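# Press the ringed round window flush into its frame

## Task

The round window already has its rubber ring seated in the groove. Press the window into its frame until it sits flush, with the ring remaining seated in the groove along its entire circumference.

## Robot and tools

Robot: two arms, left_arm and right_arm. Each has a five-finger hand: a left hand on left_arm and a right hand on right_arm. The base poses are left_arm (+0.029, +0.426, 0) m and right_arm (-0.027, -0.349, 0) m, each turned very slightly about z. The wrist joints are weak, with contact torque limits of about 15-16 N m, and they lag if asked to push harder than about 13.5 N m.

Frames: the scene frame has its origin at table-top height, midway between the nominal bases. +z is up, +x points out over the table, and left_arm sits on +y. Each arm reports hand poses and velocities in its own base frame. Fixed cameras and the table use the scene frame. Motion offsets are expressed along the current Hand target's own axes.

Hand point: it sits 0.05 m in front of the palm and 0.15 m out from the flange. Its +z runs along the straight fingers and its +y points out of the palm. On the right hand +x points away from the thumb; on the left hand +x points toward the thumb. Straight fingertips reach 0.06-0.07 m past the point. A wrist bracket on the little-finger side can collide with things. With the palm level, the wrist can hang as much as 0.11 m (palm down) or 0.23 m (palm up) below the point.

The 28-number row is one flat list that covers both arms, every value in [-1, 1]:
- left_arm dx, dy, dz, rx, ry, rz
- left hand little, ring, middle, index, thumb_bend, thumb_turn, force_limit, speed
- the same 14 values for right_arm and its hand

Pose numbers are offsets from that arm's Hand target as it stood at the start of the action or move, along that target's axes. They are not absolute positions. 1.0 equals 0.6 m for dx-dz and 180 degrees for rx-rz. rx-rz together form one rotation vector. All six zero means go back to or hold the Hand target.

Finger values: +1 is open or straight, -1 is closed. For thumb_turn, -1 puts the thumb in front of the palm. force_limit runs from about 0 N at -1 to 10 N at +1 (15 N for the two thumb motors). speed rises linearly to full speed at +0.48; for a gentle closing, use -0.94 or lower. To leave a hand unchanged, repeat its last commanded eight numbers. If it has not been commanded yet in the scene, send hand_measured followed by hand_force_limit and hand_speed.

The controller clips commanded orientation to within 32 degrees of the measured orientation. A hand point often stops short of its target. The next command re-requests the target, and any remaining gap can be sent as a fresh offset.

Tools:
- execute_actions(actions, cameras): actions is a list of actions. Each action holds up to 15 rows, one per 1/30 s step, and a short action repeats its last row. Each row is offset from the same start pose, not from the row before. An empty actions list returns images.
- move(target, speed, blend, stop_force, zero, blocking, cameras): runs straight paths toward one row or a list of up to 15 rows, all offsets from the same Hand targets. speed is in m/s (0.002-3.6, default 0.25). blend is in m. stop_force is in N (3-120) and ends an arm's path when it meets that much resistance; it is unreliable while the hand is rotating. zero resets the force baseline. blocking=false cannot be combined with stop_force. Paths do not avoid obstacles and last at most 10 s.
- wait(seconds 0-10)
- stop()
- zoom_image(camera, region [x0,y0,x1,y1], at most 504x504 px)
- show_instructions()
- zero_wrist_force(arm)
- finished_scene(scene 1 or 2)

Cameras: cam_head_left, cam_head_right, cam_high and cam_low are 896x504. cam_left_wrist and cam_right_wrist are 616x616 fisheye.

Result lines:
- End-effector position (m), quaternion and velocities in the base frame.
- Hand target: the pose later offsets count from.
- Joint positions and torques. Torques include the arm's own weight, so they are not zero in free air.
- Wrist force and torque in the hand axes, reported as force from the surface into the arm, plus a peak line.
- hand_measured, hand_stopped_by (moving, target, force, stalled, fault) and hand_load_n, each in motor order.
- Motor temperatures, with a MOTOR HOT line at 70 °C; 85 °C triggers an over-temperature stop.
- move: ending word (done, off_target, moving, held, fault) and limits (paced, held).

What to avoid:
- Torque or force faults, from more than about 150 N on an arm or a joint's torque limit, stop the arm for 10 s.
- The arms are stiff, so aiming even slightly past a firm contact can trigger a fault. Press slowly with a modest stop_force and build up in small steps.
- Do not strike fixed or heavy objects, let the two arms press on each other, or load the fingers too hard.
- Anything that falls off the table fails the scene.
- Steer paths around an arm's own base, not close past it.
- To stop pushing, command the target back behind the hand point.
- Press the window evenly so the ring stays seated, then release and end the scene.

Each tool is called after "Call:" by a JSON object that holds its "method" and its "body".

Reference images:

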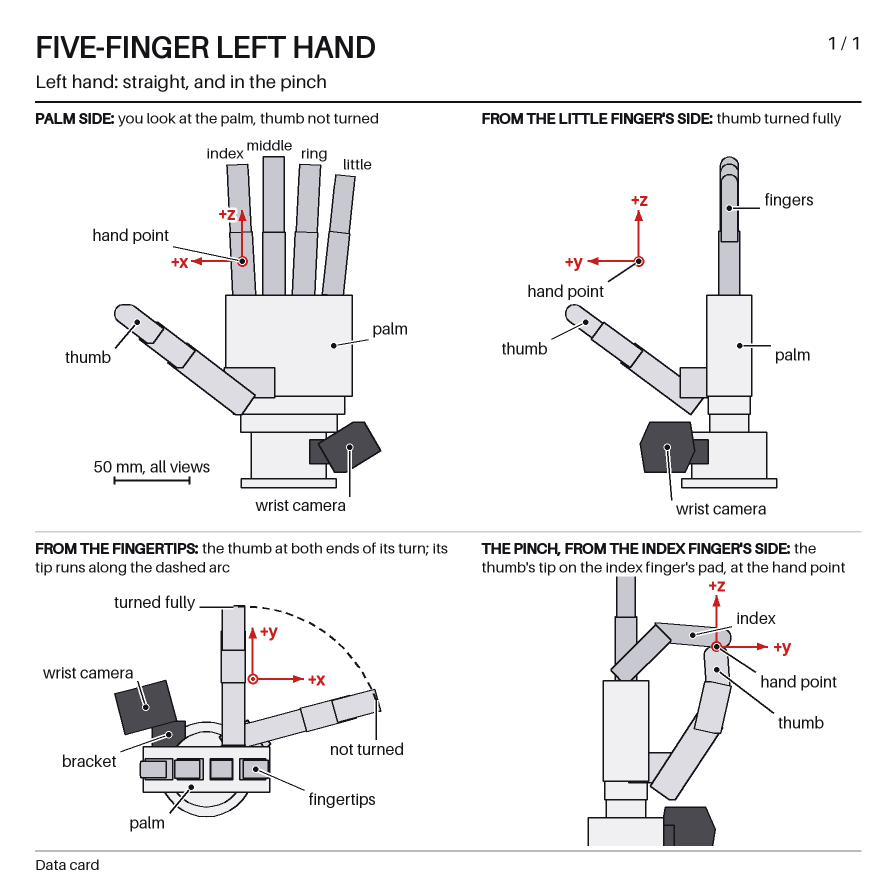

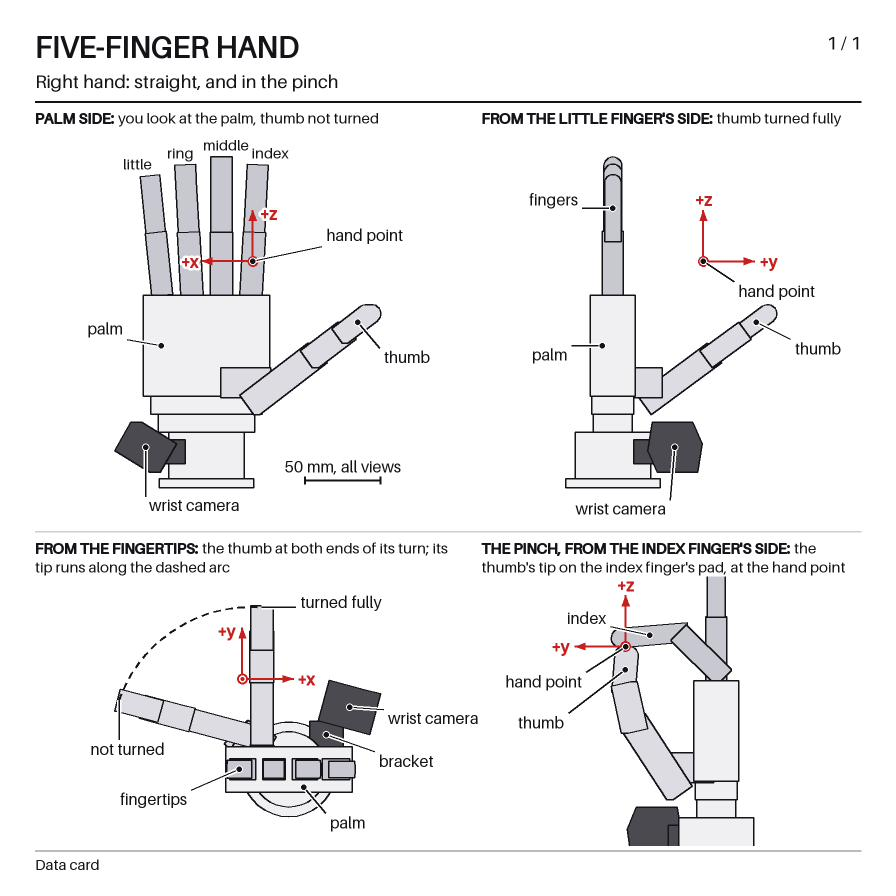

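## Session

Call:
{"method": "execute_actions", "body": {"actions": []}}

Scene clock: 0.00 s.
left_arm: end_effector_position=(+0.5543, -0.5889, +0.2185) hand_measured=(+1.000, +1.000, +1.000, +1.000, +1.000, +1.000) hand_load_n=(+0.0, +0.0, +0.0, +0.0, -0.5, +0.0) hand_stopped_by=(target, target, target, target, target, target) hand_force_limit=0.00 hand_speed=-0.80 end_effector_quat_wxyz=(+0.506, +0.836, +0.113, -0.177) | right_arm: end_effector_position=(+0.4853, -0.0722, +0.1959) hand_measured=(+1.000, +1.000, +1.000, +1.000, +1.000, +1.000) hand_load_n=(+0.0, +0.0, +0.0, +0.0, +0.0, +0.0) hand_stopped_by=(target, target, target, target, target, target) hand_force_limit=0.00 hand_speed=-0.80 end_effector_quat_wxyz=(+0.192, +0.144, +0.764, +0.599)
Joint positions: left_arm=[2.796 -2.522 -0.855 2.102 -0.46 0.772] | right_arm=[-1.002 -0.755 1.912 1.569 0.544 -2.906]
Joint velocities: within noise
Joint torques (N m): no reading
Motor temperatures (°C): left_arm=[35 34 33 33 40 33] | right_arm=[31 32 34 43 42 36]
Wrist force (N): no reading
Wrist torque (N m): no reading
Wrist force, peak (N): no reading
Hand target: left_arm +0.5543, -0.5889, +0.2185; +0.506, +0.836, +0.113, -0.177 | right_arm +0.4853, -0.0722, +0.1959; +0.192, +0.144, +0.764, +0.599

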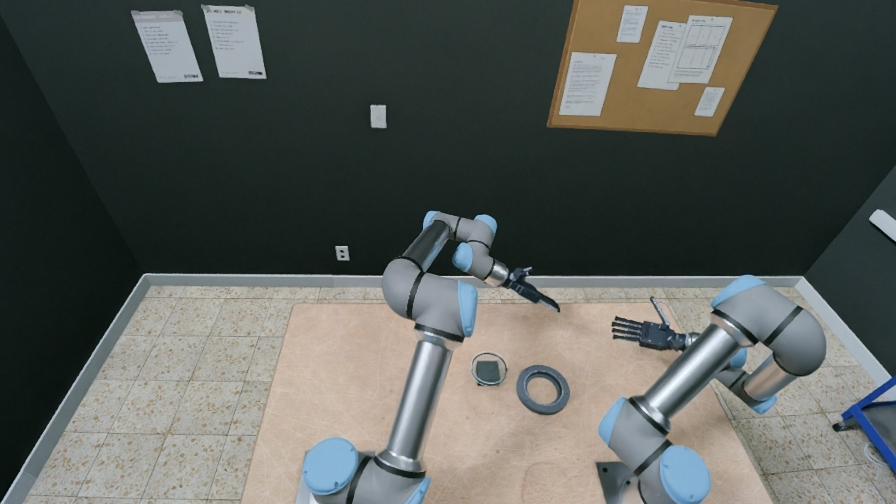

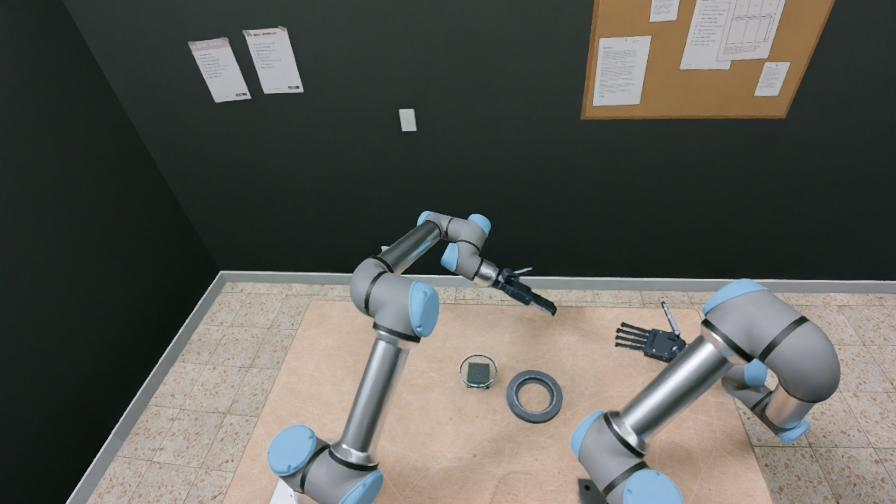

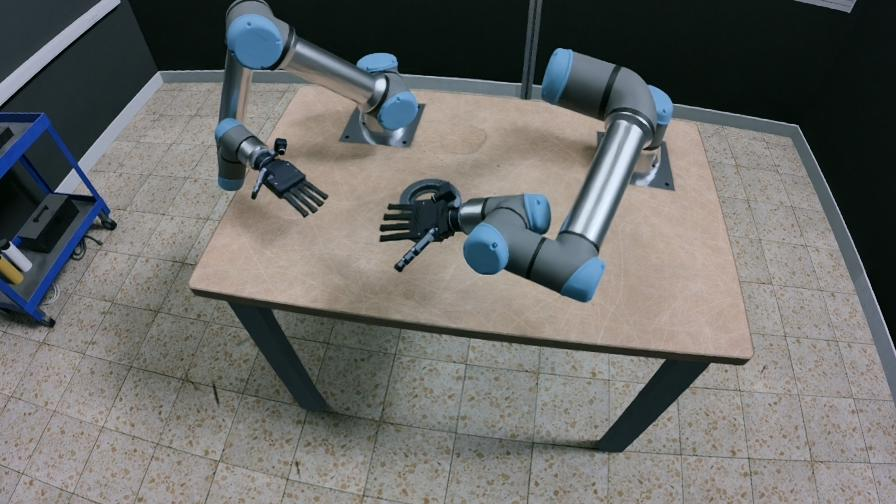

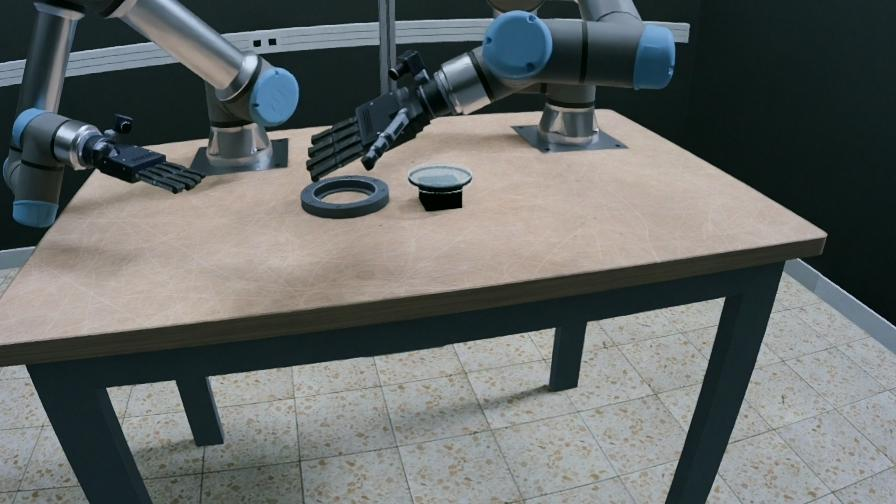

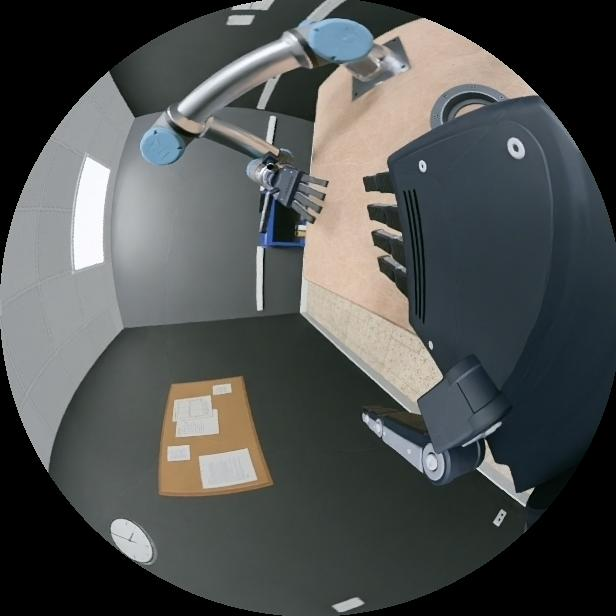

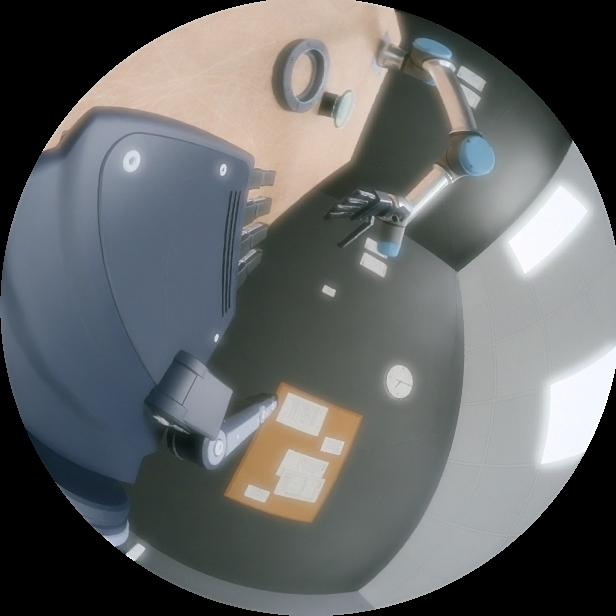

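Call:
{"method": "zoom_image", "body": {"camera": "cam_low", "region": [280, 130, 500, 240]}}

Call:
{"method": "zoom_image", "body": {"camera": "cam_head_left", "region": [440, 320, 600, 430]}}

Call:
{"method": "zoom_image", "body": {"camera": "cam_high", "region": [360, 150, 560, 270]}}

Call:
{"method": "zoom_image", "body": {"camera": "cam_head_right", "region": [430, 320, 590, 430]}}

Call:
{"method": "zoom_image", "body": {"camera": "cam_right_wrist", "region": [260, 20, 400, 140]}}

Scaled by 2.291 from the camera's 896x504 image, which has a finer 1280x720 frame.

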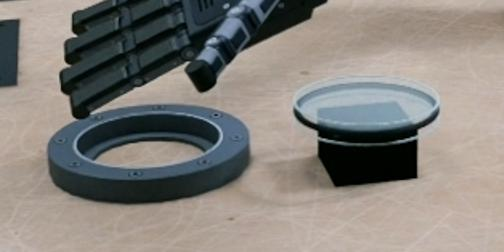

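Scaled by 3.150 from the camera's 896x504 image, which has a finer 1280x720 frame.

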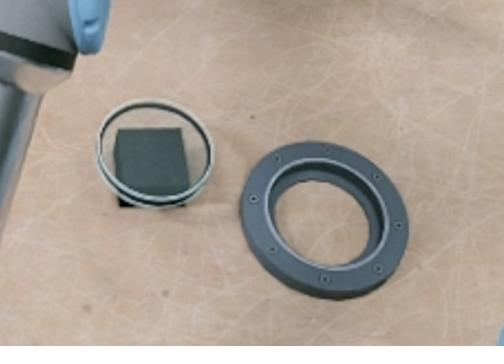

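Scaled by 2.520 from the camera's 896x504 image, which has a finer 1280x720 frame.

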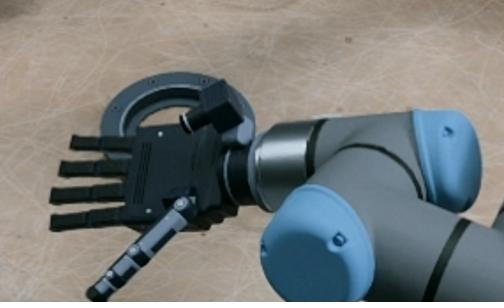

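Scaled by 3.150 from the camera's 896x504 image, which has a finer 1280x720 frame.

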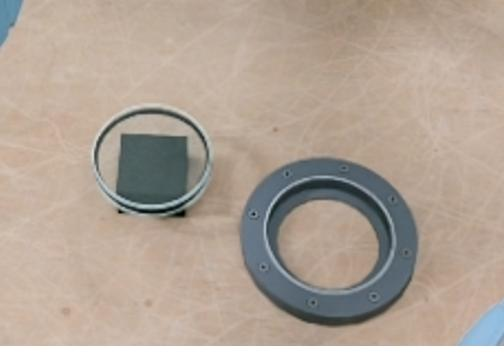

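Scaled by 3.600 from the camera's 616x616 image, which has a finer 880x880 frame.

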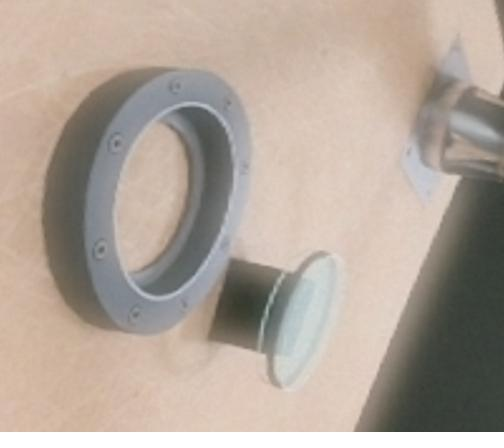

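Call:
{"method": "move", "body": {"target": [-0.3567,-0.1778,-0.5095,0.1772,0.0921,0.1007,1,1,1,1,1,1,0,-0.8, 0,0,0,0,0,0,1,1,1,1,1,1,0,-0.8], "cameras": ["all"]}}

Scene clock: 34.60 s.
left_arm: end_effector_position=(+0.3754, -0.2706, +0.3500) hand_measured=(+1.000, +1.000, +1.000, +1.000, +1.000, +1.000) hand_load_n=(+0.0, +0.0, +0.0, +0.0, +0.0, +0.0) hand_stopped_by=(target, target, target, target, target, target) hand_force_limit=0.00 hand_speed=-0.80 end_effector_quat_wxyz=(+0.259, +0.966, +0.000, +0.000) | right_arm: end_effector_position=(+0.4853, -0.0722, +0.1959) hand_measured=(+1.000, +1.000, +1.000, +1.000, +1.000, +1.000) hand_load_n=(+0.0, +0.0, +0.0, +0.0, +0.0, +0.0) hand_stopped_by=(target, target, target, target, target, target) hand_force_limit=0.00 hand_speed=-0.80 end_effector_quat_wxyz=(+0.192, +0.144, +0.764, +0.599)
Joint positions: left_arm=[3.26 -1.671 -1.613 1.645 -1.051 1.707] | right_arm=[-1.002 -0.755 1.912 1.569 0.544 -2.906]
Joint torques (N m): left_arm=[11.66 39.51 8.61 -4.96 -0.95 1.49] | right_arm=[0.4 -41.64 -6.66 1.91 -0.65 0.44]
Wrist force (N): left_arm=[-0.4 0.0 -0.4] | right_arm=[-0.2 -0.6 0.0]
Wrist torque (N m): left_arm=[0.06 -0.06 0.05] | right_arm=[-0.07 0.03 -0.02]
Wrist force, peak (N): left_arm=[-0.9 -0.3 -1.4] | right_arm=[-0.5 0.0 0.5]
Hand target: left_arm +0.3754, -0.2706, +0.3500; +0.259, +0.966, +0.000, +0.000 | right_arm +0.4853, -0.0722, +0.1959; +0.192, +0.144, +0.764, +0.599
Off the commanded pose: left_arm 0.000 m, 0 deg | right_arm 0.000 m, 0 deg.
move: done

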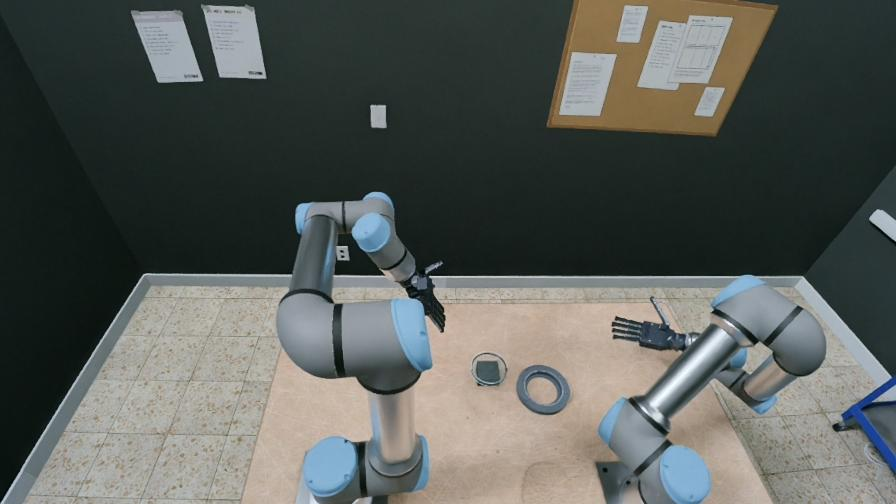

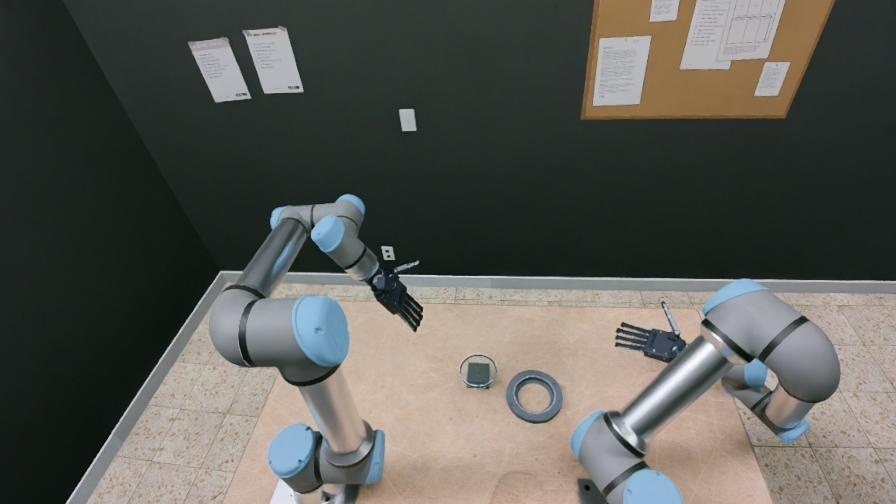

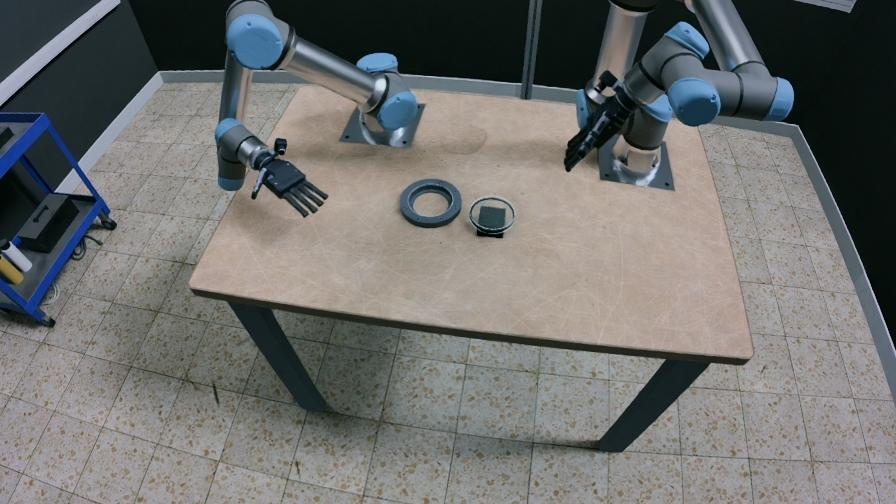

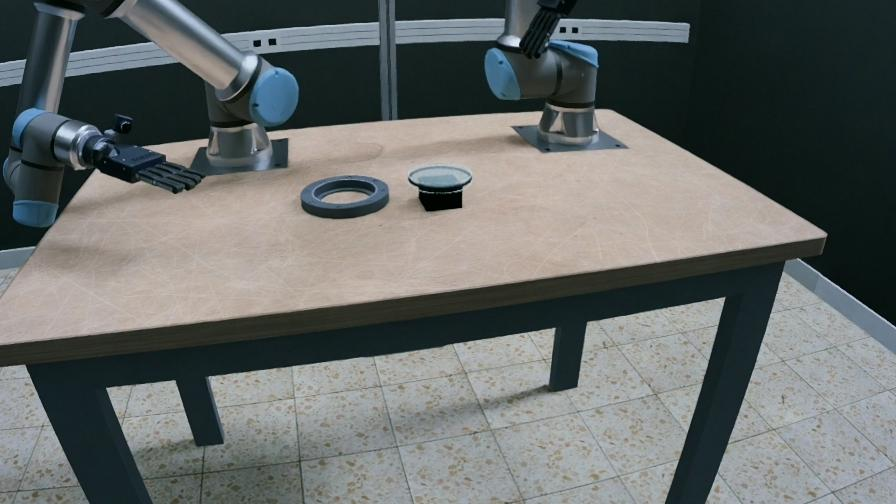

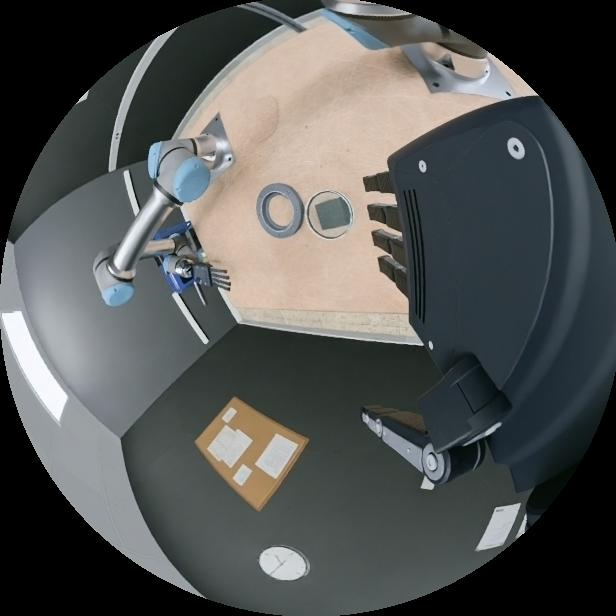

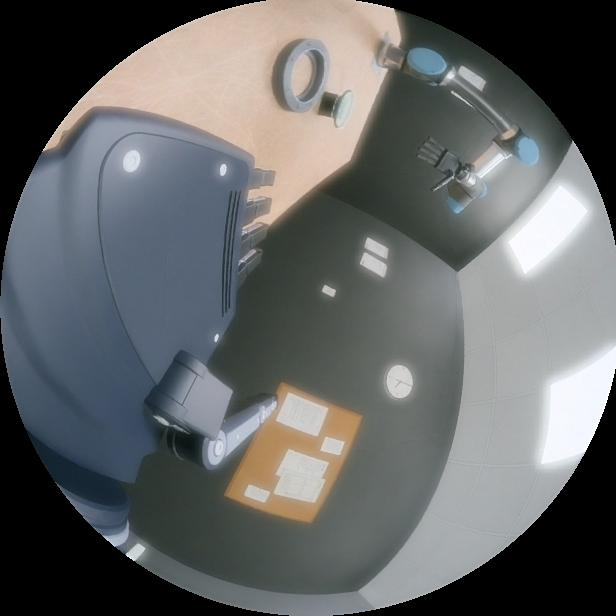

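Call:
{"method": "zoom_image", "body": {"camera": "cam_left_wrist", "region": [240, 150, 440, 350]}}

Call:
{"method": "zoom_image", "body": {"camera": "cam_low", "region": [290, 140, 490, 240]}}

Call:
{"method": "zoom_image", "body": {"camera": "cam_high", "region": [380, 160, 540, 250]}}

Scaled by 2.520 from the camera's 616x616 image, which has a finer 880x880 frame.

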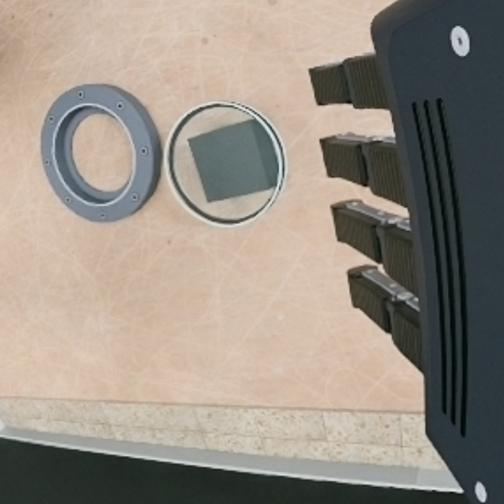

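Scaled by 2.520 from the camera's 896x504 image, which has a finer 1280x720 frame.

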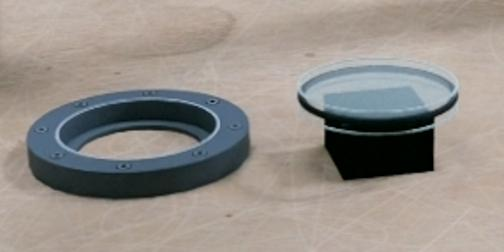

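Scaled by 3.150 from the camera's 896x504 image, which has a finer 1280x720 frame.

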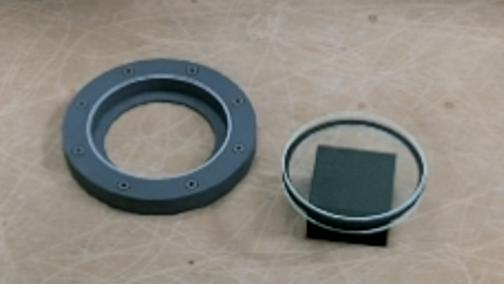

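Call:
{"method": "move", "body": {"target": [-0.0558,-0.0977,0.2708,0.0833,0,0,-1,0.7,-1,0.7,1,1,0,0.2, 0.4180,0.1200,0.4427,0.3330,0.1410,-0.0793,-1,0.7,-1,0.7,1,1,0,0.2], "cameras": ["all"]}}

Scene clock: 79.63 s.
left_arm: end_effector_position=(+0.3420, -0.3010, +0.1800) hand_measured=(-1.000, +0.700, -1.000, +0.700, +1.000, +1.000) hand_load_n=(+0.0, +0.0, +0.0, +0.0, +0.0, +0.0) hand_stopped_by=(target, target, target, target, target, target) hand_force_limit=0.00 hand_speed=0.20 end_effector_quat_wxyz=(+0.131, +0.991, +0.000, +0.000) | right_arm: end_effector_position=(+0.3865, +0.2864, +0.1797) hand_measured=(-1.000, +0.700, -1.000, +0.700, +1.000, +1.000) hand_load_n=(+0.0, +0.0, +0.0, +0.0, +0.0, +0.0) hand_stopped_by=(target, target, target, target, target, target) hand_force_limit=0.00 hand_speed=0.20 end_effector_quat_wxyz=(+0.000, +0.000, +0.991, +0.130)
Joint positions: left_arm=[3.003 -1.758 -1.833 2.057 -1.311 1.427] | right_arm=[0.084 -1.305 1.738 1.115 1.31 -1.484]
Joint torques (N m): left_arm=[-11.78 13.05 6.39 0.31 -1.26 -1.46] | right_arm=[9.44 -21.39 -28.51 5.66 1.04 2.24]
Wrist force (N): left_arm=[-0.8 -0.1 -0.9] | right_arm=[-1.5 1.9 0.9]
Wrist torque (N m): left_arm=[0.08 -0.05 0.21] | right_arm=[0.10 0.12 -0.02]
Wrist force, peak (N): left_arm=[-0.8 -0.1 -0.9] | right_arm=[-0.9 3.1 1.0]
Hand target: left_arm +0.3420, -0.3011, +0.1800; +0.131, +0.991, +0.000, +0.000 | right_arm +0.3865, +0.2864, +0.1797; +0.000, +0.000, +0.991, +0.130
Off the commanded pose: left_arm 0.000 m, 0 deg | right_arm 0.000 m, 0 deg.
move: done

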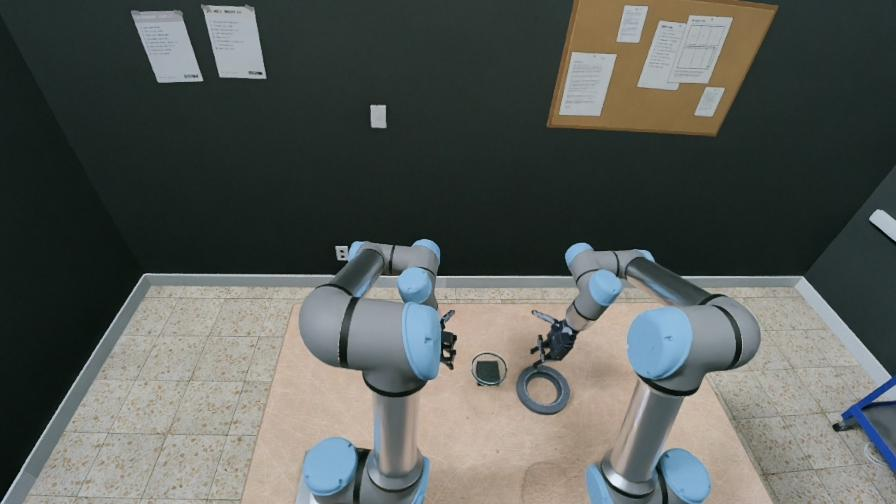

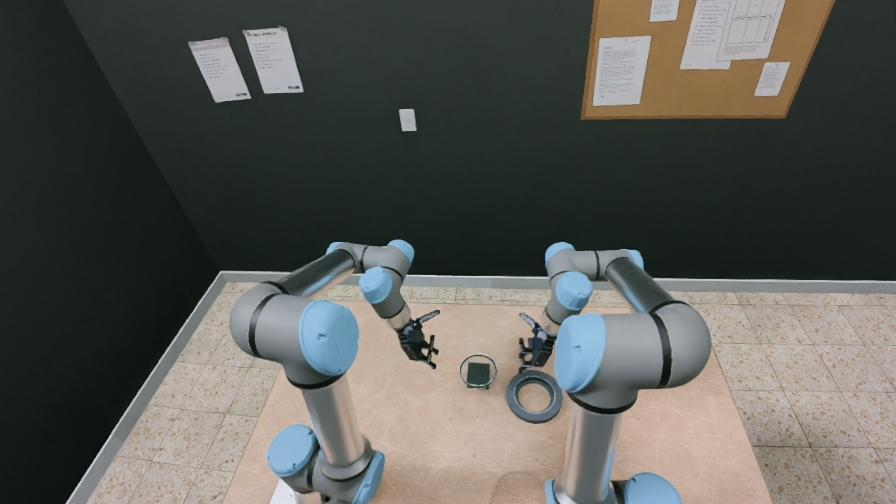

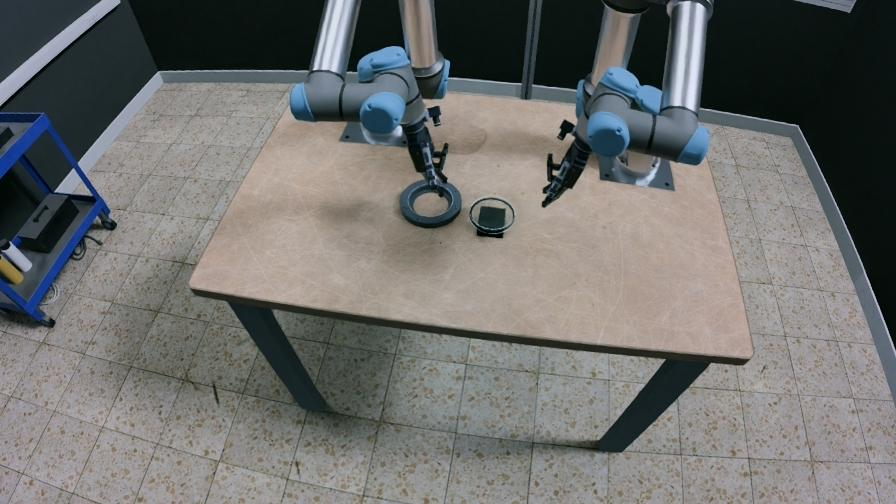

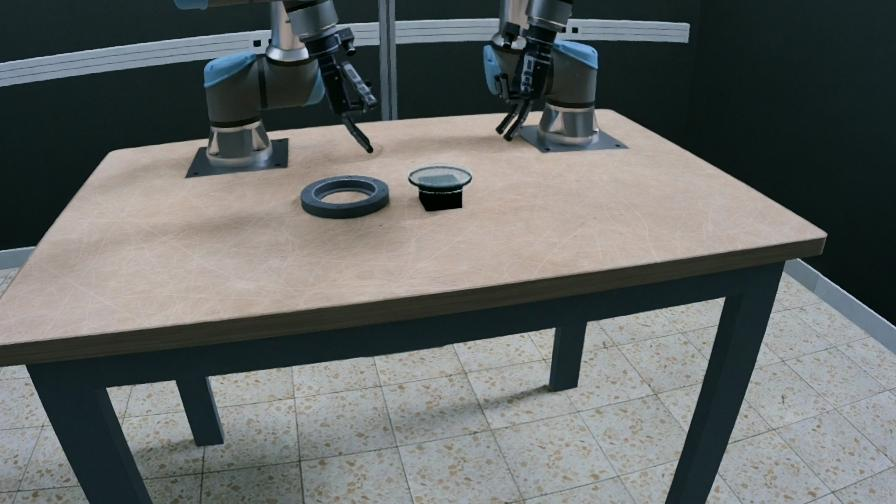

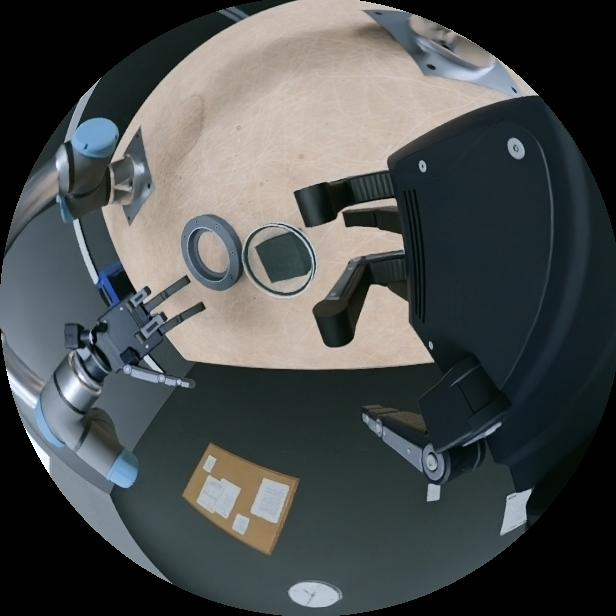

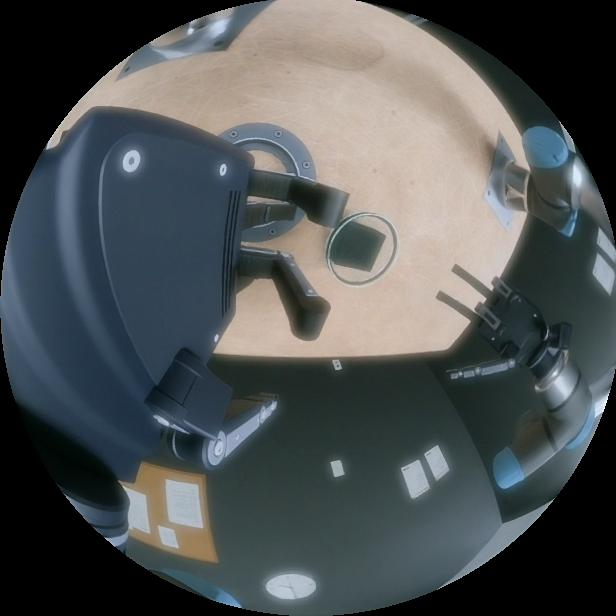

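Call:
{"method": "zoom_image", "body": {"camera": "cam_high", "region": [390, 130, 590, 250]}}

Call:
{"method": "zoom_image", "body": {"camera": "cam_low", "region": [300, 70, 560, 230]}}

Call:
{"method": "zoom_image", "body": {"camera": "cam_right_wrist", "region": [200, 110, 420, 330]}}

Call:
{"method": "zoom_image", "body": {"camera": "cam_left_wrist", "region": [150, 160, 420, 370]}}

Scaled by 2.520 from the camera's 896x504 image, which has a finer 1280x720 frame.

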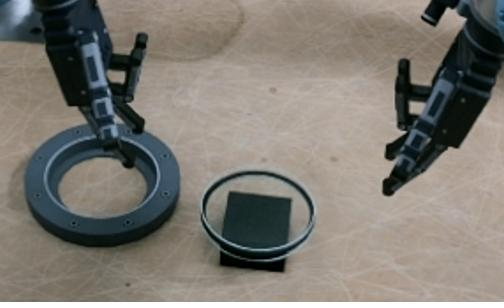

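Scaled by 1.938 from the camera's 896x504 image, which has a finer 1280x720 frame.

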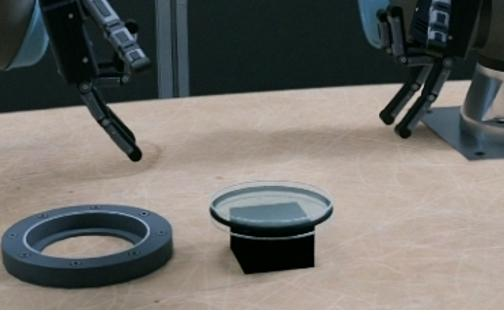

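Scaled by 2.291 from the camera's 616x616 image, which has a finer 880x880 frame.

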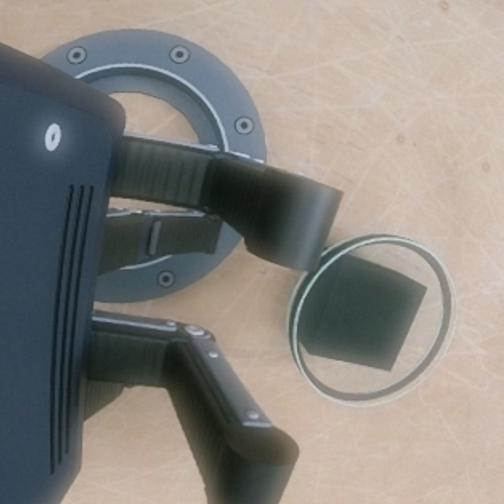

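Scaled by 1.867 from the camera's 616x616 image, which has a finer 880x880 frame.

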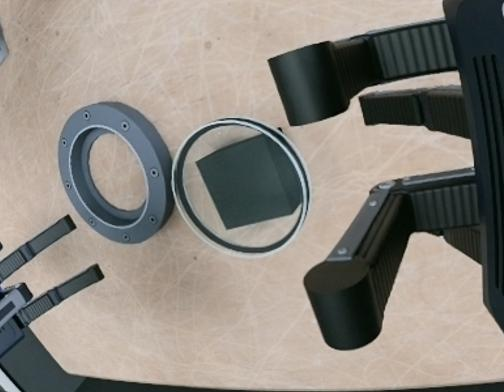

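Call:
{"method": "move", "body": {"target": [0.0177,0.0385,0.0932,0,0,0,-1,0.7,-1,0.7,1,1,0,0.2, -0.0152,0.0392,0.0933,0,0,0,-1,0.7,-1,0.7,1,1,0,0.2], "speed": 0.12, "cameras": ["cam_high","cam_low","cam_left_wrist","cam_right_wrist"]}}

Call:
{"method": "zoom_image", "body": {"camera": "cam_high", "region": [400, 150, 580, 260]}}

Call:
{"method": "zoom_image", "body": {"camera": "cam_low", "region": [340, 110, 520, 230]}}

Call:
{"method": "zoom_image", "body": {"camera": "cam_right_wrist", "region": [200, 110, 440, 350]}}

Call:
{"method": "zoom_image", "body": {"camera": "cam_left_wrist", "region": [180, 130, 420, 370]}}

Scene clock: 91.53 s.
left_arm: end_effector_position=(+0.3526, -0.3378, +0.1320) hand_measured=(-1.000, +0.700, -1.000, +0.700, +1.000, +1.000) hand_load_n=(+0.0, +0.0, +0.0, +0.0, +0.0, +0.0) hand_stopped_by=(target, target, target, target, target, target) hand_force_limit=0.00 hand_speed=0.20 end_effector_quat_wxyz=(+0.131, +0.991, +0.000, +0.000) | right_arm: end_effector_position=(+0.3956, +0.3235, +0.1318) hand_measured=(-1.000, +0.700, -1.000, +0.700, +1.000, +1.000) hand_load_n=(+0.0, +0.5, +0.0, +0.0, -0.5, +0.0) hand_stopped_by=(target, target, target, target, target, target) hand_force_limit=0.00 hand_speed=0.20 end_effector_quat_wxyz=(+0.000, +0.000, +0.991, +0.130)
Joint positions: left_arm=[2.905 -1.875 -1.812 2.179 -1.316 1.326] | right_arm=[0.177 -1.2 1.723 1 1.314 -1.387]
Joint torques (N m): left_arm=[-12.14 17.92 26.77 0.18 -1.29 -1.43] | right_arm=[7.7 -23.61 -26.89 -0.51 0.98 1.98]
Wrist force (N): left_arm=[-0.7 -0.1 -0.7] | right_arm=[-1.2 2.0 1.0]
Wrist torque (N m): left_arm=[0.05 -0.05 0.22] | right_arm=[0.10 0.06 0.05]
Wrist force, peak (N): left_arm=[-0.2 -0.4 -1.7] | right_arm=[-1.5 2.3 1.2]
Hand target: left_arm +0.3526, -0.3378, +0.1320; +0.131, +0.991, +0.000, +0.000 | right_arm +0.3956, +0.3236, +0.1317; +0.000, +0.000, +0.991, +0.130
Off the commanded pose: left_arm 0.000 m, 0 deg | right_arm 0.000 m, 0 deg.
move: done
Images, in order (width x height): cam_high 896x504, cam_low 896x504, cam_left_wrist 616x616, cam_right_wrist 616x616.

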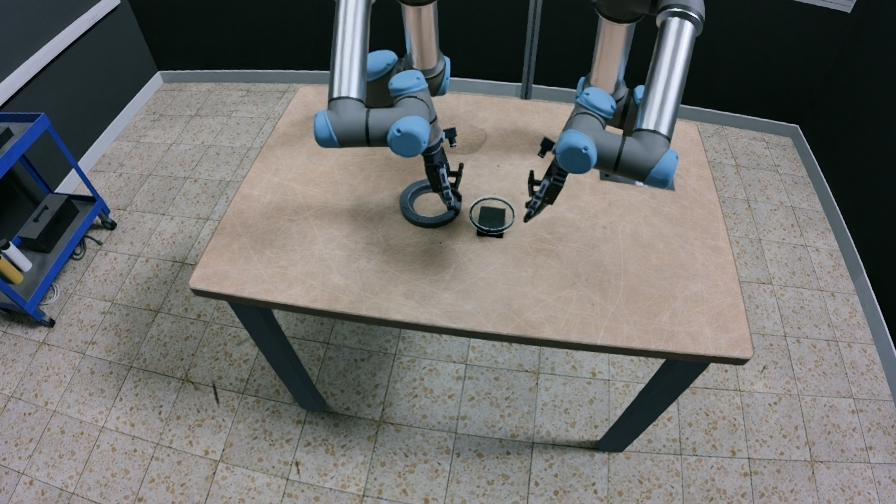

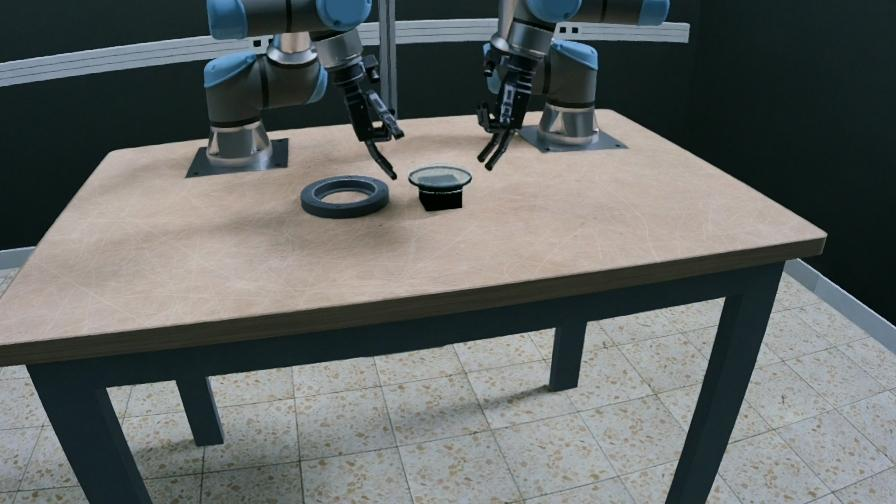

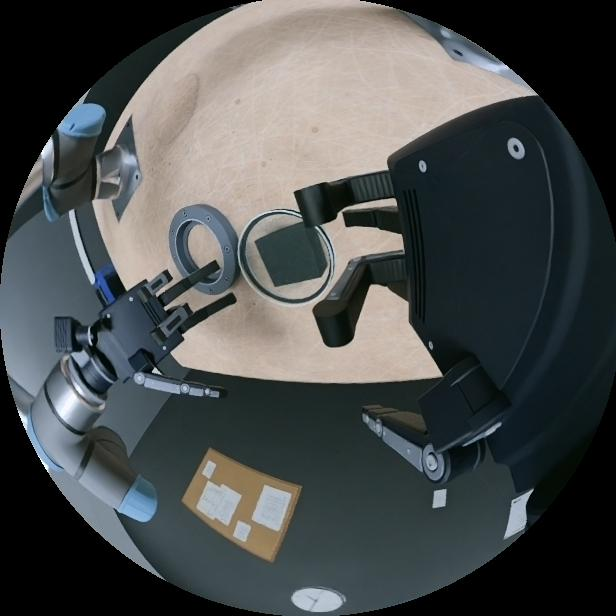

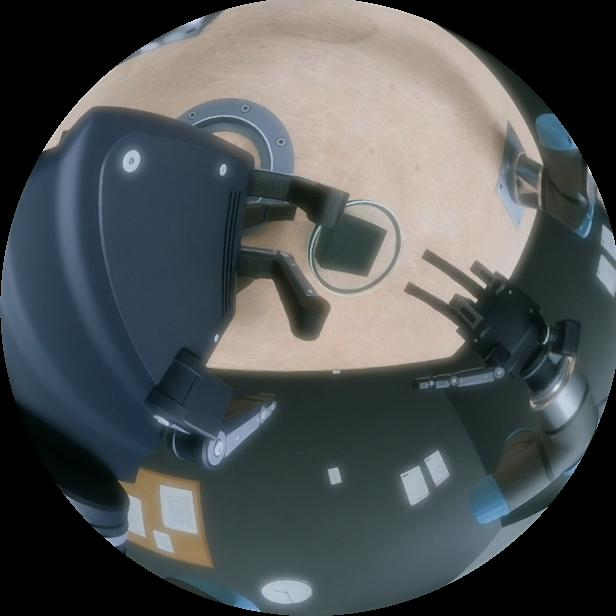

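Scaled by 2.800 from the camera's 896x504 image, which has a finer 1280x720 frame.

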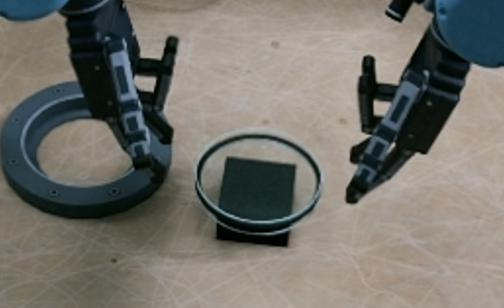

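Scaled by 2.800 from the camera's 896x504 image, which has a finer 1280x720 frame.

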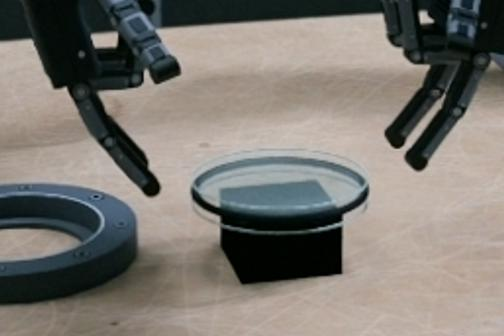

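Scaled by 2.100 from the camera's 616x616 image, which has a finer 880x880 frame.

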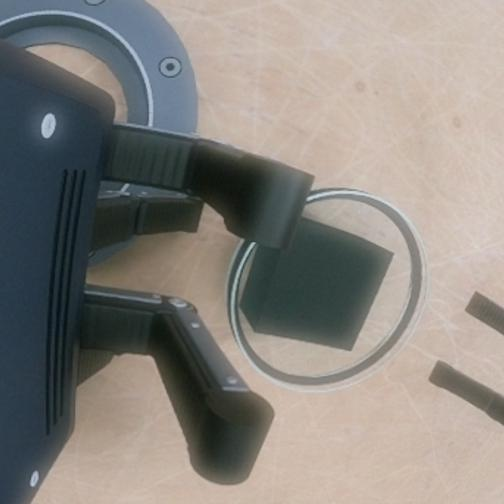

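Scaled by 2.100 from the camera's 616x616 image, which has a finer 880x880 frame.

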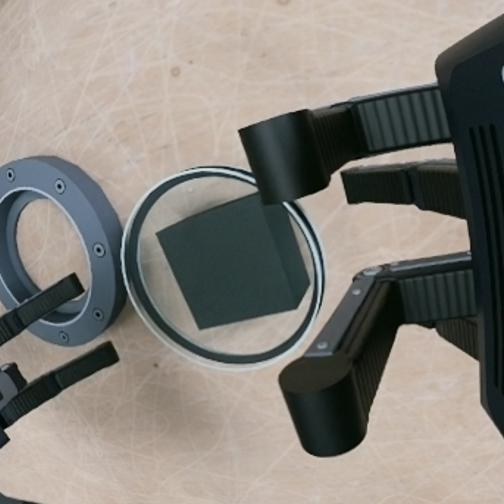

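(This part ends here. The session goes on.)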